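# Move one bottle from the cabinet onto the bench

## Task

Remove a single bottle from the cabinet and leave it standing upright on the bench, with the remaining two bottles still inside the cabinet.

## Robot and tools

Robot and frame. Two arms, left_arm and right_arm, each ride their own carriage (left_rail, right_rail) on one shared floor track. The track runs along y at x = 0, with y = 0 at its middle; left_rail is always the carriage on the +y side. Scene frame: fixed to the table, z = 0 on the table top, +z up, +x the direction the arms face, +y to their left. The table starts at x = 0.17 m. Each arm base sits at x = 0, y = its carriage position_m, z = 0.04 m, facing +x. Gripper axes: fingers point along its +z, pads close along its y. end_effector_position is the spot between the pads when shut; fingertips extend about 33 mm past it (9 mm when fully open).

execute_actions(actions, cameras). actions is a list run in order. Each action may hold rows, steps, until, and rail commands. rows: 1 to 15 rows, each applied for one control step (1/30 s). Every row is one flat list of 18 numbers in [-1, 1] covering both arms: left dx, dy, dz, rx, ry, rz, left gripper position, force_limit, speed, then the same nine for the right arm. The six pose numbers are an offset, not a pose: measured from that arm's Hand target as it was when the action began, expressed in that Hand target's own axes; 1.0 equals 0.6 m or 180 degrees, and rx, ry, rz form a single rotation vector. All rows of one action count from the same start, but each new action or call starts from the current Hand target, so repeating an offset moves further. All-zero pose numbers re-command the current Hand target. Gripper numbers are absolute commands, not offsets: position +1 = open 140 mm, about -0.8 = pads touching, -1 = close until blocked; force_limit -1..+1 (roughly 14 N to 58 N squeeze); speed -1..+1 (about 30 to 250 mm/s). Resend the previous gripper values to leave it unchanged, since 0 is a real command. steps: 1 to 450, default 15, at least one per row; after the last row the arm keeps heading to that row's target. For smooth motion ramp offsets gradually (0.01 per row is about 0.18 m/s). until ends an action early on rail conditions, e.g. {"right_rail": {"position_status": ["!=", "moving"]}}, or {"all": {"status": "ended"}}; numbers need a comparison (=, !=, <, <=, >, >=). Rail commands: {"left_rail": {"position_m": ..., "speed_m_s": ..., "acceleration_factor": ...}} with position_m absolute along y (left_rail -0.8 to 1.5 m, right_rail -1.5 to 0.8 m), speed_m_s 0.01 to 1, acceleration_factor 0.1 to 1; {"stop": true} brakes it. Carriages must stay about 0.78 m apart. After sending position_m, wait with an until on position_status before placing that arm's gripper. Any out-of-range value rejects the whole call. cameras: list of names, ["all"], or []; images come by default only for an empty actions list.

move(target, speed, blend, stop_force, zero, blocking, cameras). target is one 18-number row (same layout and offset meaning as above, from each arm's Hand target) or up to 15 such rows, all counted from the same starting Hand targets. Paths are straight, total at most 10 s. speed: m/s, 0.002 to 3.6, default 0.25 (turns at twice that in rad/s); one value or one per target. blend: corner radius in m for lists, default 0 (stop at each). stop_force: N, 3 to 120, ends an arm's path on pushback against its motion; do not rely on it for light or loose contacts, and omit it when backing off something. zero (default true) rezeroes the force baseline first. blocking=false returns early; then use wait or stop before sending more. The result adds a move: line (done, off_target, held, fault, moving...) and any limits (paced, held).

wait(seconds 0 to 10). stop() brakes a running move (not the rails). zoom_image(camera, region [x0, y0, x1, y1] pixels, at most 504 wide and high) on one of cam_high, cam_low, cam_front, cam_side, cam_left_wrist, cam_right_wrist, from its latest image (all 672x504). zero_wrist_force(arm: left_arm or right_arm). finished_scene(scene: this scene's number) ends the scene irreversibly; the bottle must remain standing afterwards without help.

Reading results. end_effector_position in m, end_effector_quat_wxyz, velocities in m/s and rad/s, all in the scene frame. Hand target is the base for the next offsets; a gripper may rest short of it, so resend the gap. Tool commands shows current gripper commands. object_status: 0 moving, 1 blocked while opening, 2 blocked while closing (a grip), 3 reached the goal or pads met (maybe empty). position_measured is in counts: 3 open, ~75 = 100 mm, 139 = 60 mm, 200 = 20 mm, 230 pads touching. Joint positions per arm: rail (m), shoulder pan, shoulder lift, elbow, wrist 1, wrist 2, wrist 3 (rad). Wrist force/torque are in the gripper's own axes. Rail position_status: moving, done, contact_stop, time_out, stopped, stopped_with_arm, stopped_for_other_arm, stopped_for_other_carriage; position_answer taken or not_taken (resend once stationary).

Gripping. Grasp with the outer quarter of the pads near the fingertips; deeper grips let the fingers fold and hold narrow parts poorly. Fingers pressed tip-first onto a surface fold easily. To tighten a grip, raise force_limit and nudge position (-1 to -0.98).

Avoid. Anything ending up off the table, including on the track or the metal strip beside it, fails the task. Don't drop or toss the bottle or release it while it moves; don't knock the other two bottles out. Arms are stiff: aiming even slightly past a firm contact can trigger a fault; about 150 N net force or a joint reaching its torque limit (wrist joints only ~18-21 N m) stops that arm for 10 s. Never let the arms or carriages press on each other or a gripper close on the other arm. Keep the held bottle near the pads' centre to limit twist. Avoid long stretched-out holds or pushing toward unreachable poses, which overheat motors and trigger a braking stop. Steer around an arm's own base rather than past it.

Each tool is called after "Request:" as name(argument=value, ...), one argument or row to a line, values as JSON.

## Session

Request:
execute_actions(
  actions=[],
)

Scene clock: 0.00 s.
left_arm: end_effector_position=(+0.3456, +0.9947, +0.5800) position_measured=3 object_status=3 end_effector_quat_wxyz=(+0.000, +0.000, +1.000, +0.000) | right_arm: end_effector_position=(+0.3456, -1.1153, +0.5800) position_measured=3 object_status=3 end_effector_quat_wxyz=(+0.000, +0.000, +1.000, +0.000)
Joint positions: left_arm=[0.967 -0.316 -1.725 0.971 -0.816 -1.571 -0.316] | right_arm=[-1.143 -0.316 -1.725 0.971 -0.816 -1.571 -0.316]
Joint velocities: within noise
Joint torques (N m): no reading
Wrist force (N): no reading
Wrist torque (N m): no reading
Wrist force, peak (N): no reading
Hand target: left_arm +0.3456, +0.9947, +0.5800; +0.000, +0.000, +1.000, +0.000 | right_arm +0.3456, -1.1153, +0.5800; +0.000, +0.000, +1.000, +0.000
Tool commands: left_gripper/position=+1.0 left_gripper/force_limit=+1.0 left_gripper/speed=+1.0 right_gripper/position=+1.0 right_gripper/force_limit=+1.0 right_gripper/speed=+1.0
left_rail: position_m=0.967 position_status=done
right_rail: position_m=-1.143 position_status=done

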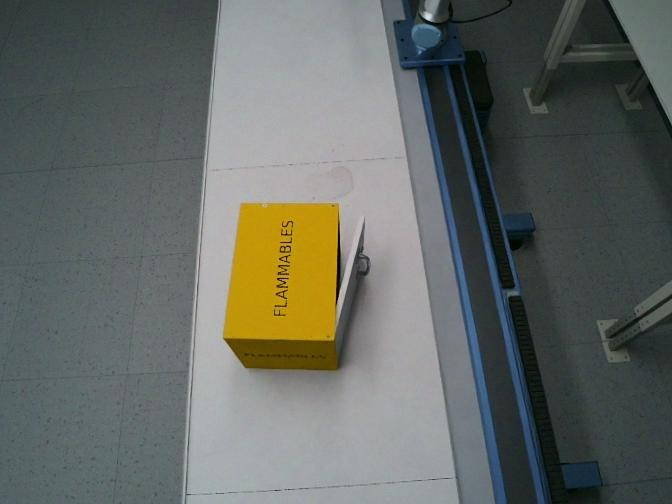

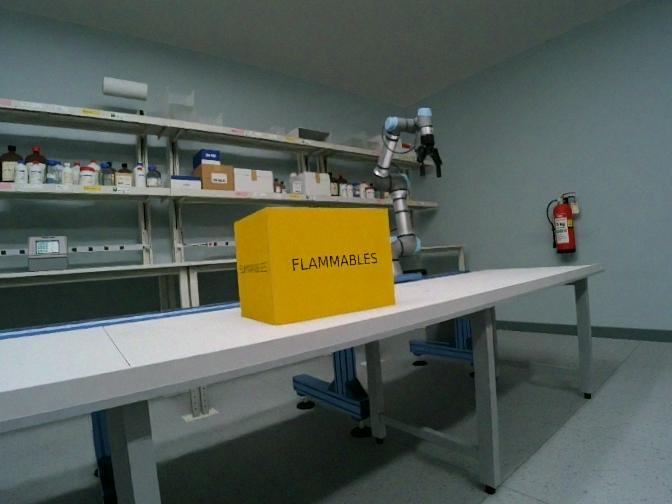

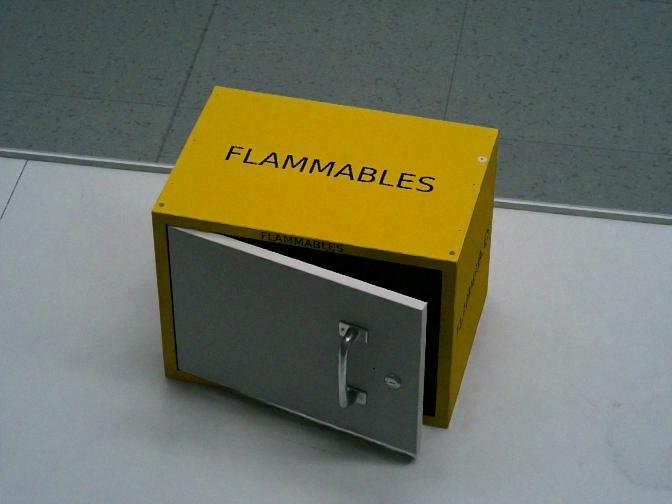

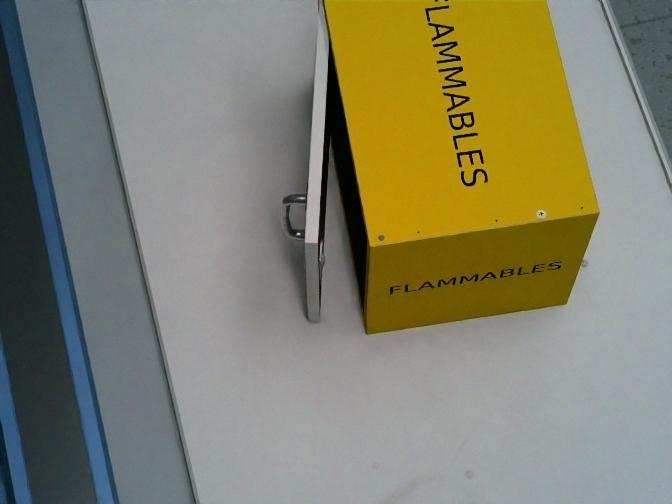

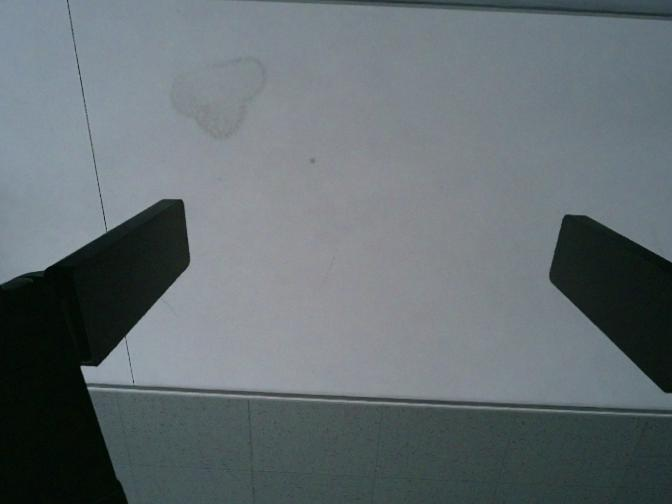

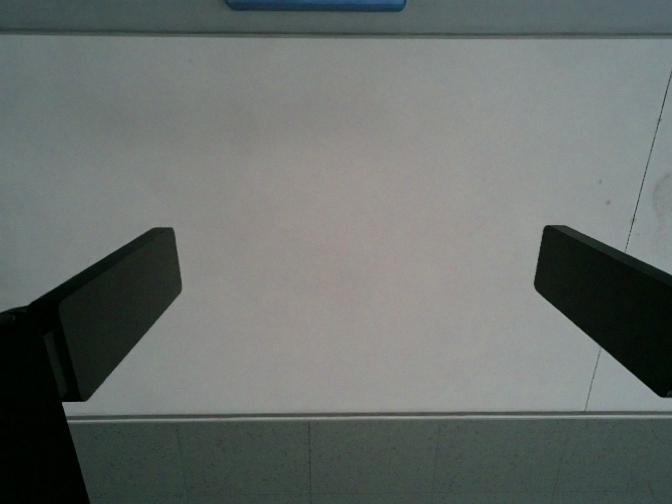

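Request:
execute_actions(
  actions=[
    {"right_rail":{"position_m":-0.32},"steps":200,"until":{"right_rail":{"position_status":["!=","moving"]}}},
  ],
  cameras=["cam_high","cam_front","cam_side","cam_right_wrist"],
)

Scene clock: 143.80 s.
left_arm: end_effector_position=(+0.3456, +0.9947, +0.5800) position_measured=3 object_status=3 end_effector_quat_wxyz=(+0.000, +0.000, +1.000, +0.000) | right_arm: end_effector_position=(+0.3456, -0.2928, +0.5800) position_measured=3 object_status=3 end_effector_quat_wxyz=(+0.000, +0.000, +1.000, +0.000)
Joint positions: left_arm=[0.967 -0.316 -1.725 0.971 -0.816 -1.571 -0.316] | right_arm=[-0.32 -0.316 -1.725 0.971 -0.816 -1.571 -0.316]
Joint torques (N m): left_arm=[-0.74 -12.42 -18.11 -2.82 0.07 -0.12] | right_arm=[1.25 -11.27 -19.61 -3.06 0.1 0.19]
Wrist force (N): left_arm=[0.0 -0.2 0.0] | right_arm=[-0.3 0.2 0.0]
Wrist torque (N m): left_arm=[-0.03 0.00 0.00] | right_arm=[0.03 0.06 0.00]
Wrist force, peak (N): left_arm=[0.1 -0.4 0.5] | right_arm=[0.0 1.2 -0.1]
Hand target: left_arm +0.3456, +0.9947, +0.5800; +0.000, +0.000, +1.000, +0.000 | right_arm +0.3456, -0.2928, +0.5800; +0.000, +0.000, +1.000, +0.000
Tool commands: left_gripper/position=+1.0 left_gripper/force_limit=+1.0 left_gripper/speed=+1.0 right_gripper/position=+1.0 right_gripper/force_limit=+1.0 right_gripper/speed=+1.0
left_rail: position_m=0.967 position_status=done
right_rail: position_m=-0.320 position_status=done
Images, in order (width x height): cam_high 672x504, cam_front 672x504, cam_side 672x504, cam_right_wrist 672x504.

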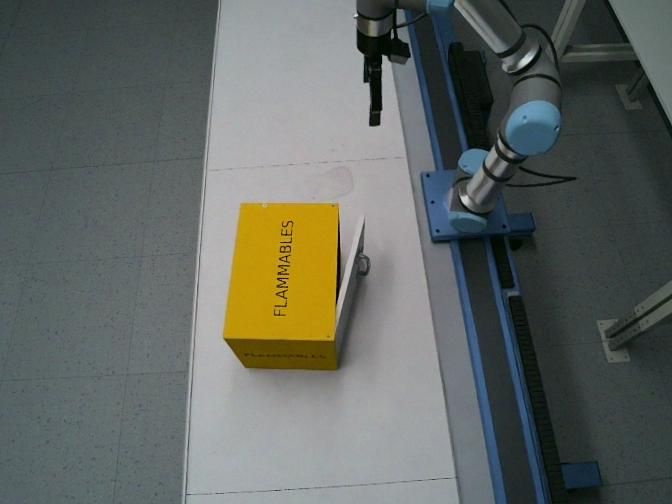

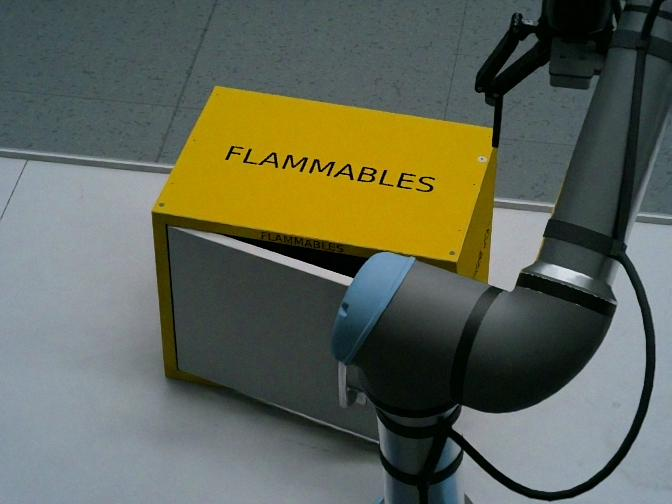

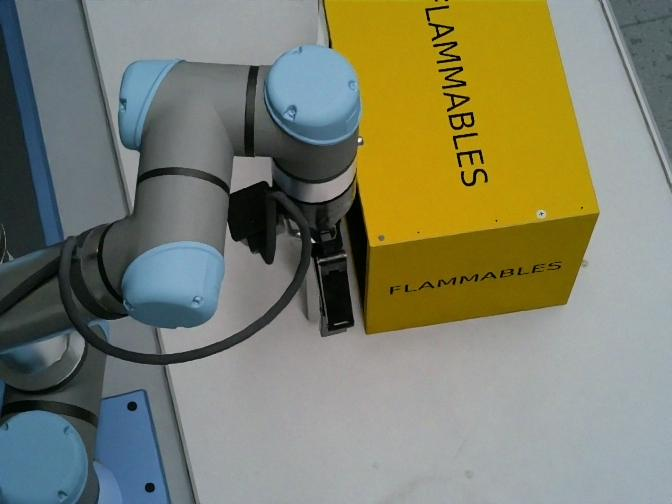

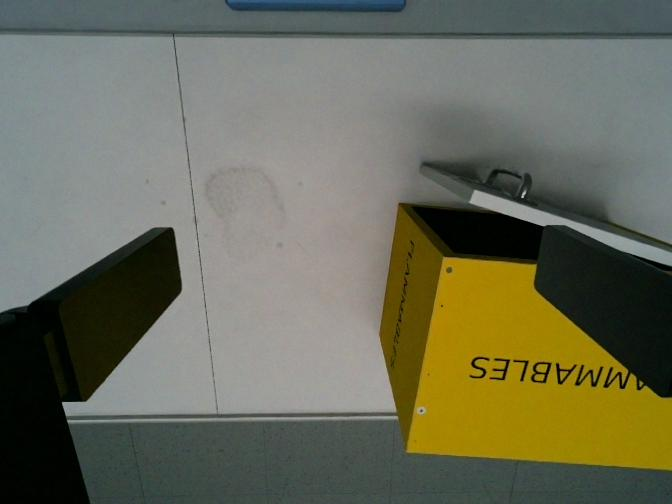

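Request:
move(
  target=[0,0,0,0,0,0,1,1,1,-0.1273,0.2713,0.2667,0,0,0,-1,-1,0.5],
  cameras=["cam_high","cam_side","cam_right_wrist","cam_front"],
)

Scene clock: 209.70 s.
left_arm: end_effector_position=(+0.3456, +0.9947, +0.5800) position_measured=3 object_status=3 end_effector_quat_wxyz=(+0.000, +0.000, +1.000, +0.000) | right_arm: end_effector_position=(+0.4219, -0.1300, +0.4200) position_measured=235 object_status=3 end_effector_quat_wxyz=(+0.000, +0.000, +1.000, +0.000)
Joint positions: left_arm=[0.967 -0.316 -1.725 0.971 -0.816 -1.571 -0.316] | right_arm=[-0.32 0.131 -1.652 1.381 -1.3 -1.571 0.131]
Joint torques (N m): left_arm=[-0.59 -11.77 -18.18 -2.79 0.12 -0.15] | right_arm=[10.81 -9.75 -13.28 -4.9 -0.87 1.69]
Wrist force (N): left_arm=[0.1 -0.1 0.2] | right_arm=[0.1 0.1 0.1]
Wrist torque (N m): left_arm=[-0.03 -0.02 0.00] | right_arm=[0.04 -0.02 -0.01]
Wrist force, peak (N): left_arm=[0.2 -0.2 0.4] | right_arm=[1.2 -3.7 -1.0]
Hand target: left_arm +0.3456, +0.9947, +0.5800; +0.000, +0.000, +1.000, +0.000 | right_arm +0.4220, -0.1299, +0.4200; +0.000, +0.000, +1.000, +0.000
Off the commanded pose: left_arm 0.000 m, 0 deg | right_arm 0.000 m, 0 deg.
left_rail: position_m=0.967 position_status=done
right_rail: position_m=-0.320 position_status=done
move: done
Images, in order (width x height): cam_high 672x504, cam_front 672x504, cam_side 672x504, cam_right_wrist 672x504.

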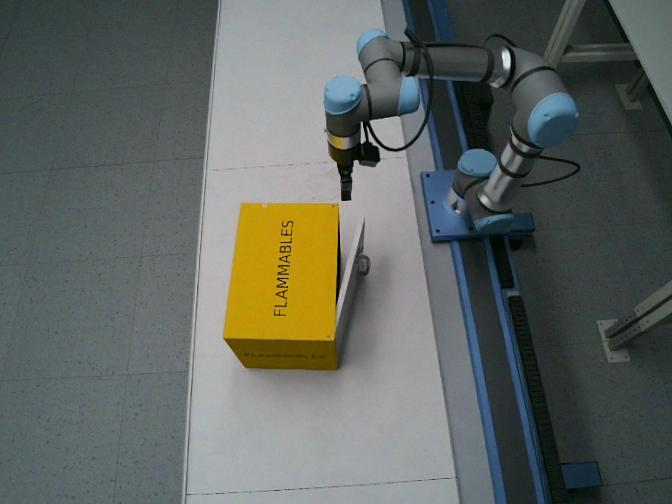

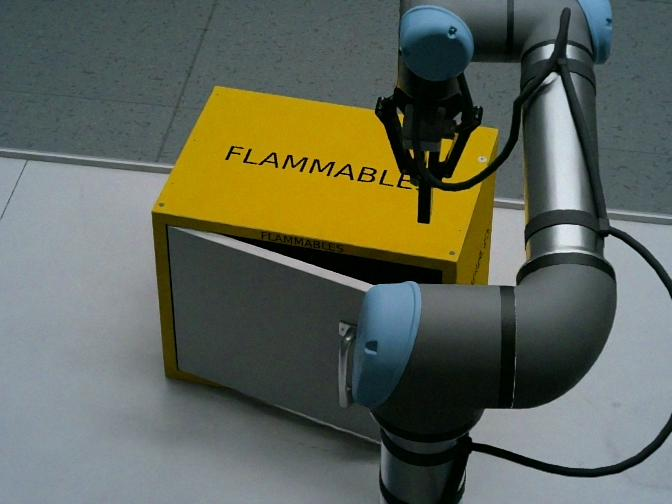

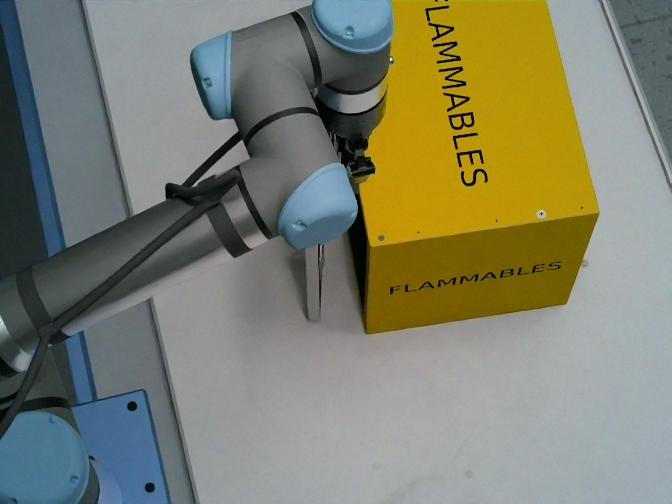

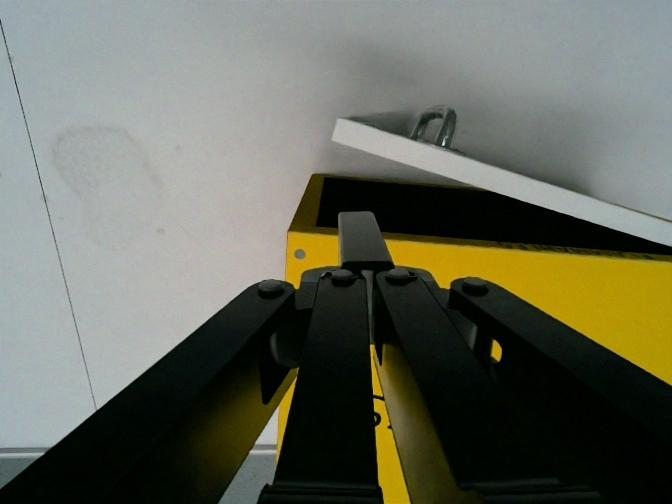

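Request:
move(
  target=[
    [0,0,0,0,0,0,1,1,1,-0.0042,0.05,0,0,0,0,-1,-1,0.5],
    [0,0,0,0,0,0,1,1,1,-0.0042,0.05,0.2583,0,0,0,-1,-1,0.5],
  ],
  speed=0.12,
  stop_force=15,
  cameras=["cam_side","cam_right_wrist"],
)

Scene clock: 234.63 s.
left_arm: end_effector_position=(+0.3456, +0.9947, +0.5800) position_measured=3 object_status=3 end_effector_quat_wxyz=(+0.000, +0.000, +1.000, +0.000) | right_arm: end_effector_position=(+0.4245, -0.1000, +0.2650) position_measured=235 object_status=3 end_effector_quat_wxyz=(+0.000, +0.000, +1.000, +0.000)
Joint positions: left_arm=[0.967 -0.316 -1.725 0.971 -0.816 -1.571 -0.316] | right_arm=[-0.32 0.196 -1.64 1.769 -1.7 -1.571 0.196]
Joint torques (N m): left_arm=[-0.55 -11.51 -19.05 -2.62 -0.01 -0.03] | right_arm=[-6.26 -10.41 -14.05 -4.87 1.11 -0.97]
Wrist force (N): left_arm=[0.2 -0.1 0.1] | right_arm=[0.0 0.4 0.2]
Wrist torque (N m): left_arm=[-0.02 -0.04 0.00] | right_arm=[0.11 0.00 -0.02]
Wrist force, peak (N): left_arm=[0.0 -0.2 0.5] | right_arm=[-0.3 0.9 -1.5]
Hand target: left_arm +0.3456, +0.9947, +0.5800; +0.000, +0.000, +1.000, +0.000 | right_arm +0.4245, -0.1000, +0.2650; +0.000, +0.000, +1.000, +0.000
Off the commanded pose: left_arm 0.000 m, 0 deg | right_arm 0.000 m, 0 deg.
left_rail: position_m=0.967 position_status=done
right_rail: position_m=-0.320 position_status=done
move: done
Images, in order (width x height): cam_side 672x504, cam_right_wrist 672x504.

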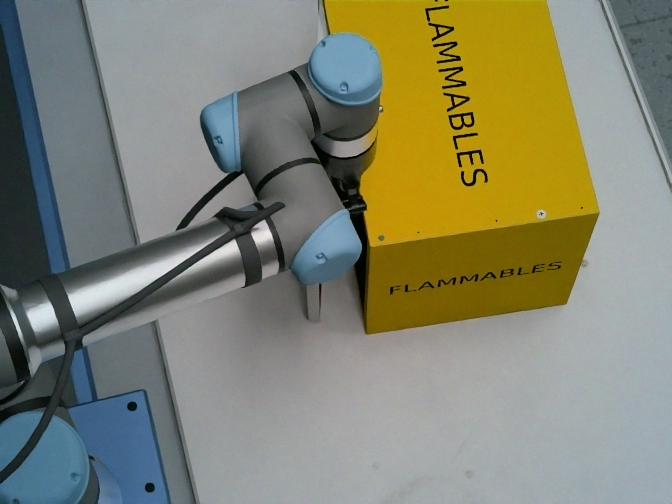

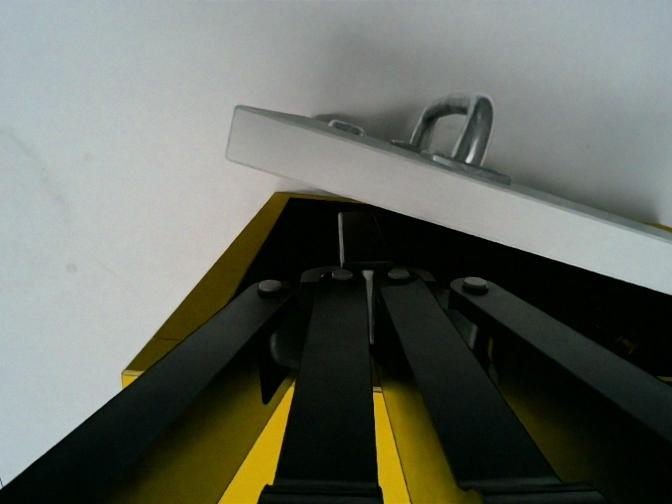

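Request:
move(
  target=[
    [0,0,0,0,0,0,1,1,1,0.1225,0.0567,0,0,0,0,-1,-1,0.5],
    [0,0,0,0,0,0,1,1,1,0.2408,0.18,0,0,0,0,-1,-1,0.5],
    [0,0,0,0,0,0,1,1,1,0.3042,0.3267,0,0,0,0,-1,-1,0.5],
    [0,0,0,0,0,0,1,1,1,0.3092,0.475,0,0,0,0,-1,-1,0.5],
    [0,0,0,0,0,0,1,1,1,0.265,0.605,0,0,0,0,-1,-1,0.5],
    [0,0,0,0,0,0,1,1,1,0.2425,0.665,0,0,0,0,-1,-1,0.5],
  ],
  speed=0.12,
  blend=0.03,
  stop_force=25,
  cameras=["cam_high","cam_front","cam_side","cam_right_wrist"],
)

Scene clock: 268.67 s.
left_arm: end_effector_position=(+0.3456, +0.9947, +0.5800) position_measured=3 object_status=3 end_effector_quat_wxyz=(+0.000, +0.000, +1.000, +0.000) | right_arm: end_effector_position=(+0.2790, +0.2990, +0.2650) position_measured=235 object_status=3 end_effector_quat_wxyz=(+0.000, +0.000, +1.000, +0.000)
Joint positions: left_arm=[0.967 -0.316 -1.725 0.971 -0.816 -1.571 -0.316] | right_arm=[-0.32 0.95 -1.149 1.184 -1.607 -1.571 0.95]
Joint torques (N m): left_arm=[-0.67 -11.11 -19.35 -2.69 0.09 -0.08] | right_arm=[8 -26.53 -37.36 -1.8 -1.83 1.72]
Wrist force (N): left_arm=[0.2 -0.2 0.2] | right_arm=[4.7 -2.3 -3.8]
Wrist torque (N m): left_arm=[-0.05 -0.05 0.00] | right_arm=[-0.04 -0.16 -0.01]
Wrist force, peak (N): left_arm=[0.3 -0.3 0.4] | right_arm=[9.7 -1.9 -13.2]
Hand target: left_arm +0.3456, +0.9947, +0.5800; +0.000, +0.000, +1.000, +0.000 | right_arm +0.2790, +0.2990, +0.2650; +0.000, +0.000, +1.000, +0.000
Off the commanded pose: left_arm 0.000 m, 0 deg | right_arm 0.000 m, 0 deg.
left_rail: position_m=0.967 position_status=done
right_rail: position_m=-0.320 position_status=done
move: done; blend cut to 0.0192 m at target 5
Images, in order (width x height): cam_high 672x504, cam_front 672x504, cam_side 672x504, cam_right_wrist 672x504.

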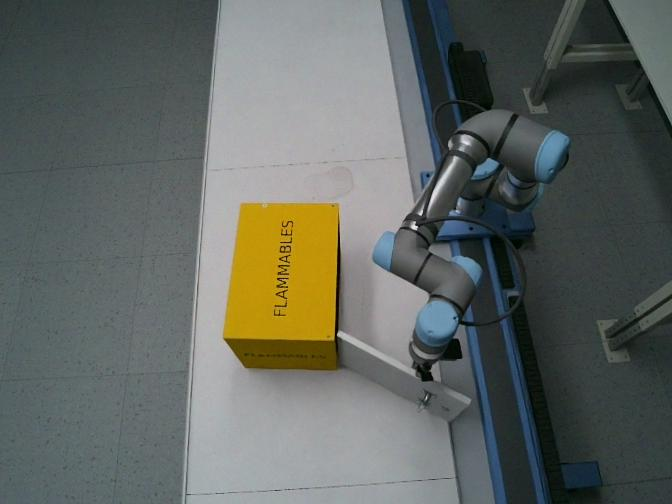

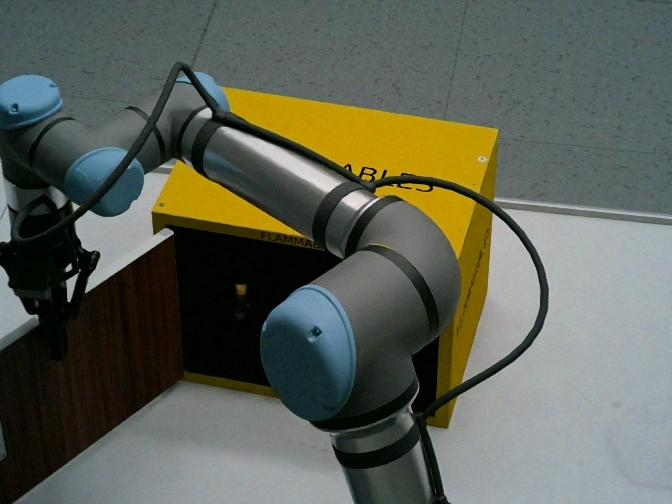

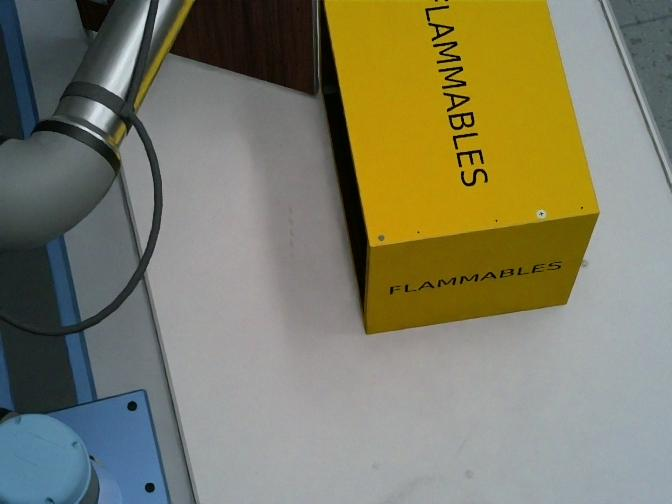

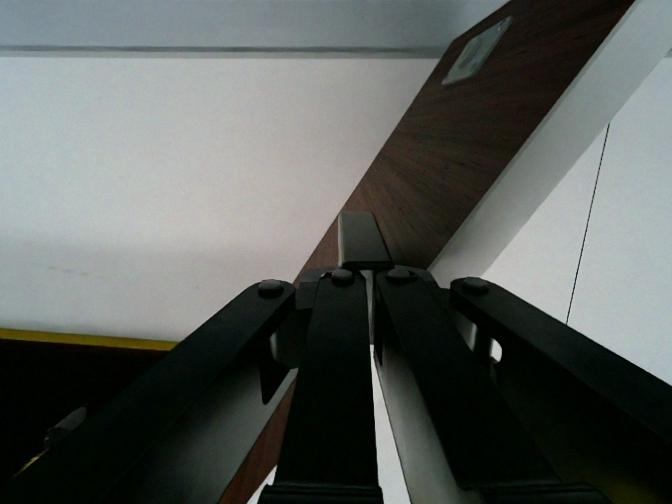

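Request:
move(
  target=[
    [0,0,0,0,0,0,1,1,1,0,0,-0.1,0,0,0,-1,-1,0.5],
    [0,0,0,0,0,0,1,1,1,0,0,-0.3667,0,0,0.5,-1,-1,0.5],
  ],
  speed=0.3,
  blend=0.02,
)

Request:
move(
  target=[
    [0,0,0,0,0,0,1,1,1,-0.465,0.135,0,-0.3437,0.3437,0.4096,1,-1,0],
    [0,0,0,0,0,0,1,1,1,-0.465,0.135,0.4417,-0.3437,0.3437,0.4096,1,-1,0],
  ],
  speed=0.3,
  cameras=["cam_high","cam_front","cam_side","cam_right_wrist"],
)

Scene clock: 413.33 s.
left_arm: end_effector_position=(+0.3456, +0.9947, +0.5800) position_measured=3 object_status=3 end_effector_quat_wxyz=(+0.000, +0.000, +1.000, +0.000) | right_arm: end_effector_position=(+0.2787, +0.2985, +0.4844) position_measured=235 object_status=3 end_effector_quat_wxyz=(-0.001, +0.707, +0.707, +0.004)
Joint positions: left_arm=[0.967 -0.316 -1.725 0.971 -0.816 -1.571 -0.316] | right_arm=[-0.32 0.949 -0.834 0.049 -0.794 -1.57 2.52]
Joint torques (N m): left_arm=[-0.77 -10.87 -19.31 -2.59 -0.03 -0.15] | right_arm=[8.56 -33.81 -28.53 -1.03 -0.86 1.69]
Wrist force (N): left_arm=[0.2 -0.1 0.3] | right_arm=[0.1 0.2 0.2]
Wrist torque (N m): left_arm=[-0.01 -0.04 0.00] | right_arm=[0.05 0.01 -0.03]
Wrist force, peak (N): left_arm=[0.3 -0.2 0.4] | right_arm=[4.5 -2.5 -3.8]
Hand target: left_arm +0.3456, +0.9947, +0.5800; +0.000, +0.000, +1.000, +0.000 | right_arm +0.2790, +0.2990, +0.4850; +0.000, +0.707, +0.707, +0.000
Off the commanded pose: left_arm 0.000 m, 0 deg | right_arm 0.001 m, 0 deg.
left_rail: position_m=0.967 position_status=done
right_rail: position_m=-0.320 position_status=done
move: done

Scene clock: 418.93 s.
left_arm: end_effector_position=(+0.3456, +0.9947, +0.5800) position_measured=3 object_status=3 end_effector_quat_wxyz=(+0.000, +0.000, +1.000, +0.000) | right_arm: end_effector_position=(+0.3600, +0.0200, +0.2200) position_measured=3 object_status=3 end_effector_quat_wxyz=(+0.000, +0.766, +0.000, +0.643)
Joint positions: left_arm=[0.967 -0.316 -1.725 0.971 -0.816 -1.571 -0.316] | right_arm=[-0.32 1.017 -1.027 2.429 -4.22 -2.564 3.415]
Joint torques (N m): left_arm=[-0.53 -10.5 -19.34 -2.55 0.01 -0.1] | right_arm=[-6.19 -15.4 -13.27 -4.35 0.76 -1.4]
Wrist force (N): left_arm=[0.3 -0.1 0.2] | right_arm=[0.5 -1.3 3.1]
Wrist torque (N m): left_arm=[-0.03 -0.06 0.00] | right_arm=[-0.22 0.10 0.02]
Wrist force, peak (N): left_arm=[0.3 -0.1 0.5] | right_arm=[-1.4 -1.1 3.7]
Hand target: left_arm +0.3456, +0.9947, +0.5800; +0.000, +0.000, +1.000, +0.000 | right_arm +0.3600, +0.0200, +0.2200; +0.000, +0.766, +0.000, +0.643
Off the commanded pose: left_arm 0.000 m, 0 deg | right_arm 0.000 m, 0 deg.
left_rail: position_m=0.967 position_status=done
right_rail: position_m=-0.320 position_status=done
move: done
Images, in order (width x height): cam_high 672x504, cam_front 672x504, cam_side 672x504, cam_right_wrist 672x504.

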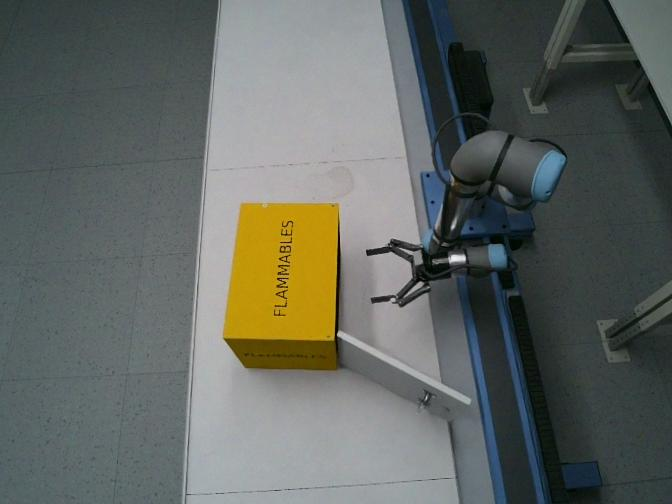

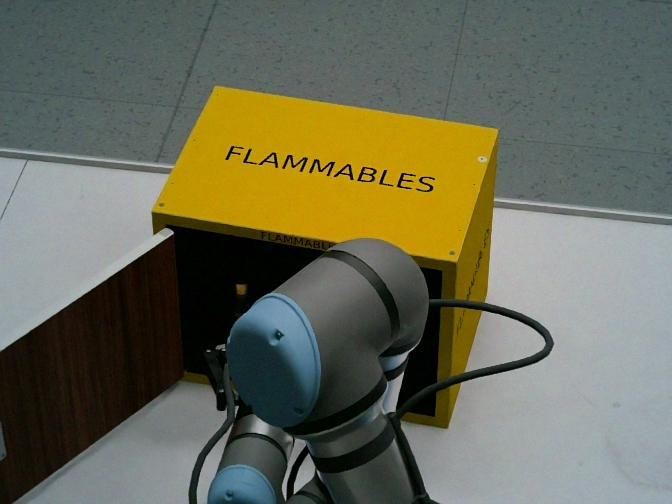

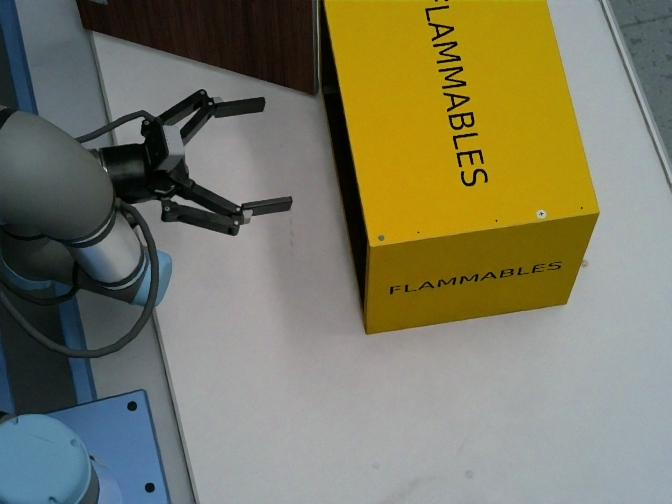

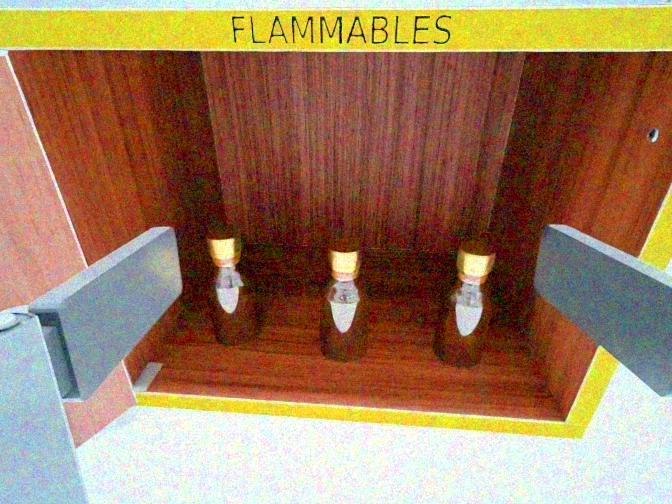

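Request:
move(
  target=[0,0,0,0,0,0,1,1,1,-0.1984,0,0.1704,0,-0.0833,0,0.3,-1,0],
  speed=0.2,
  cameras=["cam_side","cam_right_wrist"],
)

Scene clock: 515.67 s.
left_arm: end_effector_position=(+0.3456, +0.9947, +0.5800) position_measured=3 object_status=3 end_effector_quat_wxyz=(+0.000, +0.000, +1.000, +0.000) | right_arm: end_effector_position=(+0.4400, +0.0200, +0.0851) position_measured=91 object_status=3 end_effector_quat_wxyz=(+0.000, +0.843, +0.000, +0.537)
Joint positions: left_arm=[0.967 -0.316 -1.725 0.971 -0.816 -1.571 -0.316] | right_arm=[-0.32 0.772 -0.86 2.383 -4.087 -2.256 3.532]
Joint torques (N m): left_arm=[-0.08 -10.72 -19.27 -2.4 -0.06 -0.15] | right_arm=[-10.61 -21.06 -10.13 -1.22 0.34 -0.93]
Wrist force (N): left_arm=[0.2 -0.1 0.1] | right_arm=[0.3 -0.7 2.7]
Wrist torque (N m): left_arm=[-0.03 -0.05 0.00] | right_arm=[-0.09 0.10 -0.12]
Wrist force, peak (N): left_arm=[0.3 0.0 0.5] | right_arm=[0.1 -1.1 4.1]
Hand target: left_arm +0.3456, +0.9947, +0.5800; +0.000, +0.000, +1.000, +0.000 | right_arm +0.4400, +0.0200, +0.0850; +0.000, +0.843, +0.000, +0.537
Off the commanded pose: left_arm 0.000 m, 0 deg | right_arm 0.000 m, 0 deg.
left_rail: position_m=0.967 position_status=done
right_rail: position_m=-0.320 position_status=done
move: done
Images, in order (width x height): cam_side 672x504, cam_right_wrist 672x504.

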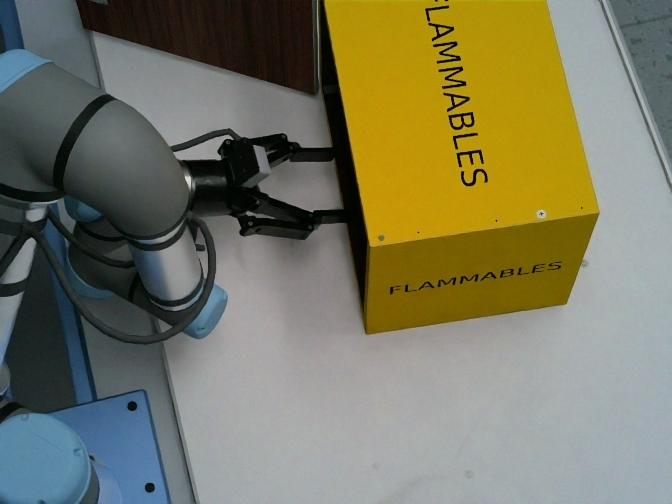

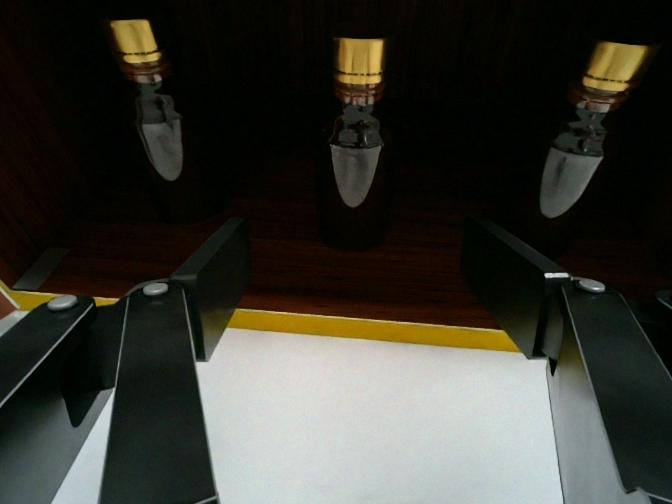

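Request:
move(
  target=[0,0,0,0,0,0,1,1,1,0.0379,0.0017,0.1325,0,0,0,0.3,-1,0],
  speed=0.08,
  stop_force=8,
  cameras=["cam_right_wrist"],
)

Scene clock: 541.97 s.
left_arm: end_effector_position=(+0.3456, +0.9947, +0.5800) position_measured=3 object_status=3 end_effector_quat_wxyz=(+0.000, +0.000, +1.000, +0.000) | right_arm: end_effector_position=(+0.5217, +0.0190, +0.0721) position_measured=91 object_status=3 end_effector_quat_wxyz=(+0.000, +0.843, +0.000, +0.537)
Joint positions: left_arm=[0.967 -0.316 -1.725 0.971 -0.816 -1.571 -0.316] | right_arm=[-0.32 0.629 -0.797 2.249 -4.071 -2.133 3.44]
Joint torques (N m): left_arm=[-0.6 -10.3 -19.66 -2.41 -0.13 -0.12] | right_arm=[-8.29 -23.34 -13.14 -1.26 0.84 -1.35]
Wrist force (N): left_arm=[0.0 -0.2 0.3] | right_arm=[0.3 -0.4 2.4]
Wrist torque (N m): left_arm=[-0.04 -0.01 0.00] | right_arm=[-0.04 0.09 0.05]
Wrist force, peak (N): left_arm=[0.2 -0.2 0.5] | right_arm=[0.5 -0.6 3.4]
Hand target: left_arm +0.3456, +0.9947, +0.5800; +0.000, +0.000, +1.000, +0.000 | right_arm +0.5217, +0.0190, +0.0721; +0.000, +0.843, +0.000, +0.537
Off the commanded pose: left_arm 0.000 m, 0 deg | right_arm 0.000 m, 0 deg.
left_rail: position_m=0.967 position_status=done
right_rail: position_m=-0.320 position_status=done
move: done
Images, in order (width x height): cam_right_wrist 672x504.

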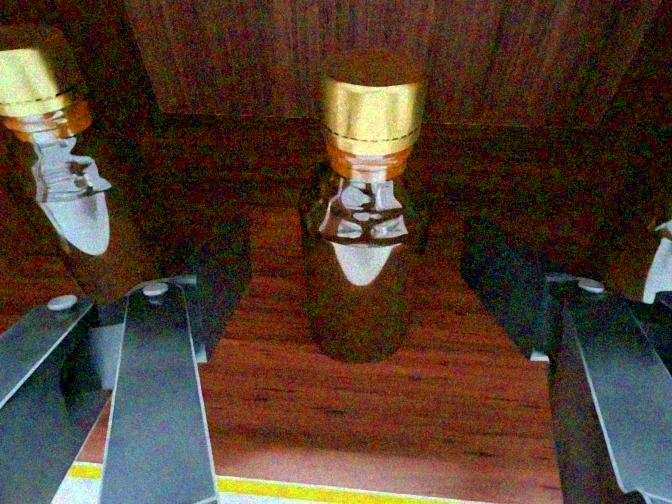

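Request:
move(
  target=[0,0,0,0,0,0,1,1,1,-0.0021,0.0042,-0.0045,0,0,0,0.3,-1,0],
  speed=0.05,
)

Request:
execute_actions(
  actions=[
    {"rows":[[0,0,0,0,0,0,1,1,1,0,0,0,0,0,0,-1,-0.6,-1]],"steps":75},
  ],
  cameras=["cam_right_wrist"],
)

Scene clock: 555.07 s.
left_arm: end_effector_position=(+0.3456, +0.9947, +0.5800) position_measured=3 object_status=3 end_effector_quat_wxyz=(+0.000, +0.000, +1.000, +0.000) | right_arm: end_effector_position=(+0.5188, +0.0165, +0.0720) position_measured=91 object_status=3 end_effector_quat_wxyz=(+0.000, +0.843, +0.000, +0.537)
Joint positions: left_arm=[0.967 -0.316 -1.725 0.971 -0.816 -1.571 -0.316] | right_arm=[-0.32 0.628 -0.798 2.26 -4.08 -2.132 3.439]
Joint torques (N m): left_arm=[-0.28 -10.34 -20.09 -2.45 -0.13 -0.1] | right_arm=[-8.45 -47.48 2.55 -5.45 0.78 -1.43]
Wrist force (N): left_arm=[0.2 0.0 0.2] | right_arm=[0.4 -0.8 2.5]
Wrist torque (N m): left_arm=[-0.01 -0.06 0.00] | right_arm=[-0.14 0.08 0.05]
Wrist force, peak (N): left_arm=[0.2 -0.3 0.5] | right_arm=[0.3 -0.6 2.8]
Hand target: left_arm +0.3456, +0.9947, +0.5800; +0.000, +0.000, +1.000, +0.000 | right_arm +0.5187, +0.0165, +0.0721; +0.000, +0.843, +0.000, +0.537
Off the commanded pose: left_arm 0.000 m, 0 deg | right_arm 0.000 m, 0 deg.
left_rail: position_m=0.967 position_status=done
right_rail: position_m=-0.320 position_status=done
move: done

Scene clock: 557.77 s.
left_arm: end_effector_position=(+0.3456, +0.9947, +0.5800) position_measured=3 object_status=3 end_effector_quat_wxyz=(+0.000, +0.000, +1.000, +0.000) | right_arm: end_effector_position=(+0.5187, +0.0165, +0.0721) position_measured=161 object_status=2 end_effector_quat_wxyz=(+0.000, +0.843, +0.000, +0.537)
Joint positions: left_arm=[0.967 -0.316 -1.725 0.971 -0.816 -1.571 -0.316] | right_arm=[-0.32 0.628 -0.799 2.26 -4.08 -2.132 3.439]
Joint torques (N m): left_arm=[-0.92 -9.96 -19.57 -2.31 -0.12 -0.13] | right_arm=[-8.83 -39.8 1.76 -0.79 -1.87 -1.12]
Wrist force (N): left_arm=[0.2 -0.1 0.3] | right_arm=[1.8 -1.1 -0.3]
Wrist torque (N m): left_arm=[-0.03 -0.06 0.00] | right_arm=[-0.17 0.05 0.03]
Wrist force, peak (N): left_arm=[0.1 -0.3 0.4] | right_arm=[1.4 -1.6 2.1]
Hand target: left_arm +0.3456, +0.9947, +0.5800; +0.000, +0.000, +1.000, +0.000 | right_arm +0.5187, +0.0165, +0.0721; +0.000, +0.843, +0.000, +0.537
Off the commanded pose: left_arm 0.000 m, 0 deg | right_arm 0.000 m, 0 deg.
left_rail: position_m=0.967 position_status=done
right_rail: position_m=-0.320 position_status=done
Images, in order (width x height): cam_right_wrist 672x504.

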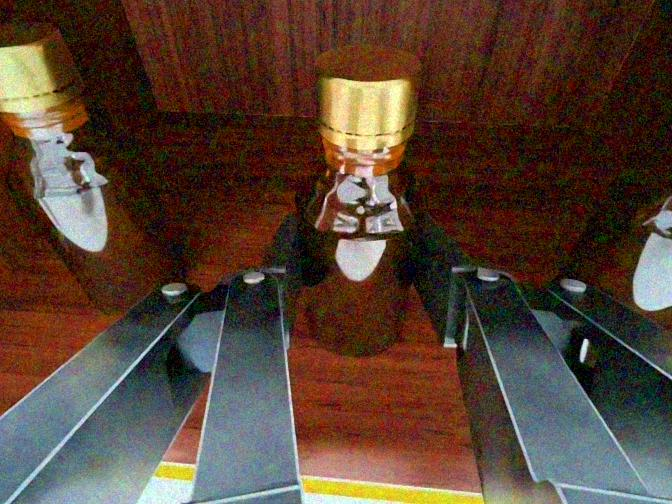

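Request:
move(
  target=[0,0,0,0,0,0,1,1,1,0.0302,0,-0.0141,0,0,0,-1,-0.6,-1],
  speed=0.05,
  cameras=["cam_right_wrist"],
)

Scene clock: 579.13 s.
left_arm: end_effector_position=(+0.3456, +0.9947, +0.5800) position_measured=3 object_status=3 end_effector_quat_wxyz=(+0.000, +0.000, +1.000, +0.000) | right_arm: end_effector_position=(+0.5187, +0.0165, +0.0920) position_measured=161 object_status=2 end_effector_quat_wxyz=(+0.000, +0.843, +0.000, +0.537)
Joint positions: left_arm=[0.967 -0.316 -1.725 0.971 -0.816 -1.571 -0.316] | right_arm=[-0.32 0.628 -0.859 2.271 -4.032 -2.132 3.439]
Joint torques (N m): left_arm=[-0.18 -10.12 -20.38 -2.34 -0.12 -0.09] | right_arm=[-6.01 -48.67 1.2 -2.26 -1.95 1.35]
Wrist force (N): left_arm=[0.2 -0.2 0.2] | right_arm=[-2.6 -0.8 3.7]
Wrist torque (N m): left_arm=[-0.04 -0.05 0.00] | right_arm=[-0.13 0.18 0.06]
Wrist force, peak (N): left_arm=[0.3 -0.1 0.5] | right_arm=[-3.8 -0.8 3.8]
Hand target: left_arm +0.3456, +0.9947, +0.5800; +0.000, +0.000, +1.000, +0.000 | right_arm +0.5187, +0.0165, +0.0921; +0.000, +0.843, +0.000, +0.537
Off the commanded pose: left_arm 0.000 m, 0 deg | right_arm 0.000 m, 0 deg.
left_rail: position_m=0.967 position_status=done
right_rail: position_m=-0.320 position_status=done
move: done
Images, in order (width x height): cam_right_wrist 672x504.

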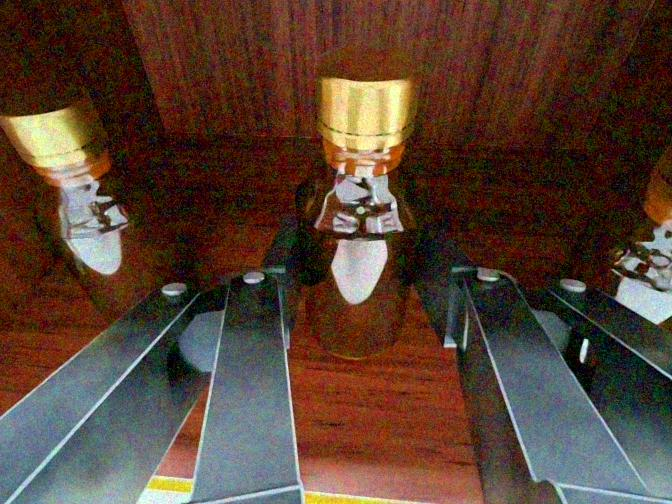

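Request:
move(
  target=[0,0,0,0,0,0,1,1,1,-0.1188,0,-0.2548,0,0,0,-1,-0.6,-1],
  speed=0.12,
)

Request:
move(
  target=[0,0,0,0,0,0,1,1,1,-0.0755,0,0.0352,0,0,0,-1,-0.6,-1],
  speed=0.02,
  stop_force=4,
  cameras=["cam_side","cam_high","cam_right_wrist"],
)

Scene clock: 594.90 s.
left_arm: end_effector_position=(+0.3456, +0.9947, +0.5800) position_measured=3 object_status=3 end_effector_quat_wxyz=(+0.000, +0.000, +1.000, +0.000) | right_arm: end_effector_position=(+0.3501, +0.0165, +0.0920) position_measured=161 object_status=2 end_effector_quat_wxyz=(+0.000, +0.843, +0.000, +0.537)
Joint positions: left_arm=[0.967 -0.316 -1.725 0.971 -0.816 -1.571 -0.316] | right_arm=[-0.32 0.972 -0.913 2.502 -4.039 -2.417 3.696]
Joint torques (N m): left_arm=[-0.61 -9.47 -19.85 -2.27 -0.12 -0.1] | right_arm=[10.82 -41.31 3.98 -1.7 -2.95 1.64]
Wrist force (N): left_arm=[0.1 -0.1 0.3] | right_arm=[-2.0 -0.7 3.8]
Wrist torque (N m): left_arm=[-0.03 -0.02 0.00] | right_arm=[-0.10 0.02 -0.14]
Wrist force, peak (N): left_arm=[0.3 -0.3 0.5] | right_arm=[-0.3 2.8 7.6]
Hand target: left_arm +0.3456, +0.9947, +0.5800; +0.000, +0.000, +1.000, +0.000 | right_arm +0.3500, +0.0165, +0.0920; +0.000, +0.843, +0.000, +0.537
Off the commanded pose: left_arm 0.000 m, 0 deg | right_arm 0.000 m, 0 deg.
left_rail: position_m=0.967 position_status=done
right_rail: position_m=-0.320 position_status=done
move: done

Scene clock: 597.97 s.
left_arm: end_effector_position=(+0.3456, +0.9947, +0.5800) position_measured=3 object_status=3 end_effector_quat_wxyz=(+0.000, +0.000, +1.000, +0.000) | right_arm: end_effector_position=(+0.3500, +0.0165, +0.0534) position_measured=161 object_status=2 end_effector_quat_wxyz=(+0.000, +0.843, +0.000, +0.537)
Joint positions: left_arm=[0.967 -0.316 -1.725 0.971 -0.816 -1.571 -0.316] | right_arm=[-0.32 0.973 -0.764 2.473 -4.159 -2.417 3.697]
Joint torques (N m): left_arm=[-0.33 -9.58 -20.43 -2.24 -0.21 -0.11] | right_arm=[1.02 -44.85 5.13 -1.69 -1.81 -0.93]
Wrist force (N): left_arm=[0.1 -0.1 0.3] | right_arm=[-1.8 -0.6 3.6]
Wrist torque (N m): left_arm=[-0.02 -0.02 0.00] | right_arm=[-0.09 -0.04 -0.13]
Wrist force, peak (N): left_arm=[0.2 -0.1 0.5] | right_arm=[10.0 -0.3 -4.0]
Hand target: left_arm +0.3456, +0.9947, +0.5800; +0.000, +0.000, +1.000, +0.000 | right_arm +0.3500, +0.0165, +0.0534; +0.000, +0.843, +0.000, +0.537 (not the last commanded pose)
Off the commanded pose: left_arm 0.000 m, 0 deg | right_arm 0.011 m, 0 deg.
left_rail: position_m=0.967 position_status=done
right_rail: position_m=-0.320 position_status=done
move: contact (right_arm)
Images, in order (width x height): cam_high 672x504, cam_side 672x504, cam_right_wrist 672x504.

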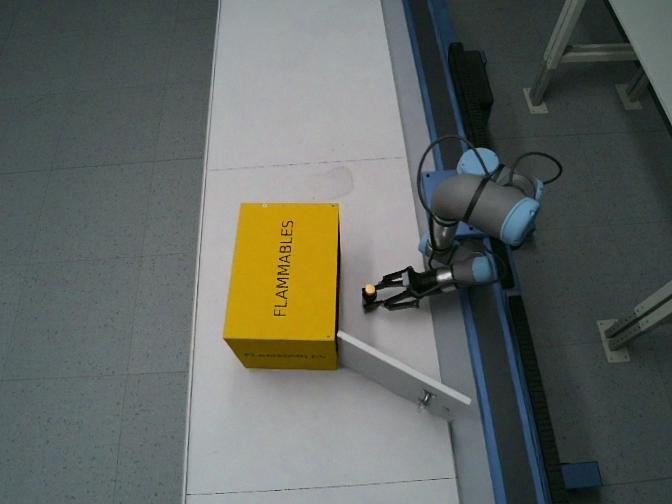

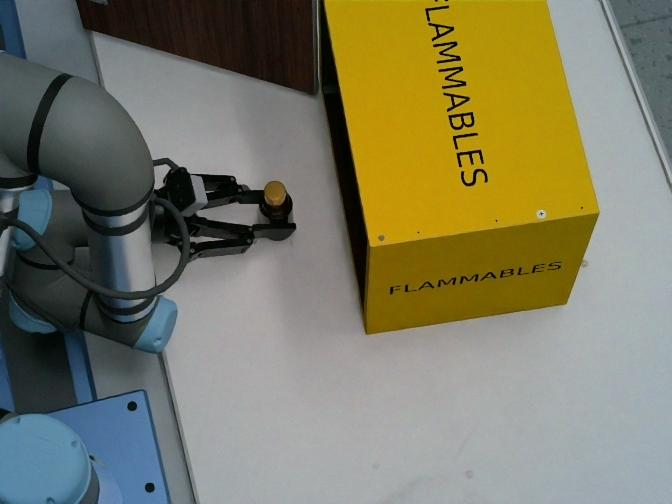

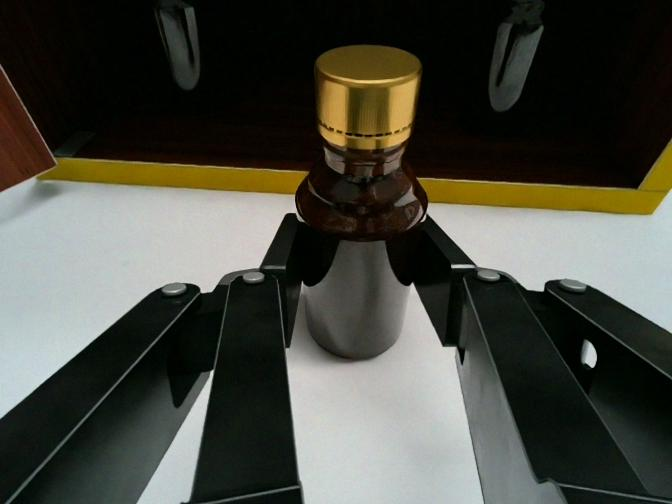

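Request:
move(
  target=[0,0,0,0,0,0,1,1,1,-0.0076,0,0.0035,0,0,0,-1,-0.6,-1],
  speed=0.004,
  stop_force=3,
)

Scene clock: 614.97 s.
left_arm: end_effector_position=(+0.3456, +0.9947, +0.5800) position_measured=3 object_status=3 end_effector_quat_wxyz=(+0.000, +0.000, +1.000, +0.000) | right_arm: end_effector_position=(+0.3500, +0.0165, +0.0531) position_measured=161 object_status=2 end_effector_quat_wxyz=(+0.000, +0.843, +0.000, +0.537)
Joint positions: left_arm=[0.967 -0.316 -1.725 0.971 -0.816 -1.571 -0.316] | right_arm=[-0.32 0.973 -0.763 2.473 -4.16 -2.417 3.697]
Joint torques (N m): left_arm=[-0.63 -9.14 -20.46 -2.16 -0.13 -0.15] | right_arm=[-5.95 -41.22 4.58 -1.04 -0.46 -0.59]
Wrist force (N): left_arm=[0.1 -0.1 0.1] | right_arm=[2.1 -1.1 1.9]
Wrist torque (N m): left_arm=[-0.03 -0.04 0.00] | right_arm=[0.00 -0.14 -0.02]
Wrist force, peak (N): left_arm=[0.2 -0.4 0.3] | right_arm=[4.7 -1.7 0.9]
Hand target: left_arm +0.3456, +0.9947, +0.5800; +0.000, +0.000, +1.000, +0.000 | right_arm +0.3500, +0.0165, +0.0531; +0.000, +0.843, +0.000, +0.537 (not the last commanded pose)
Off the commanded pose: left_arm 0.000 m, 0 deg | right_arm 0.005 m, 0 deg.
left_rail: position_m=0.967 position_status=done
right_rail: position_m=-0.320 position_status=done
move: contact (right_arm)


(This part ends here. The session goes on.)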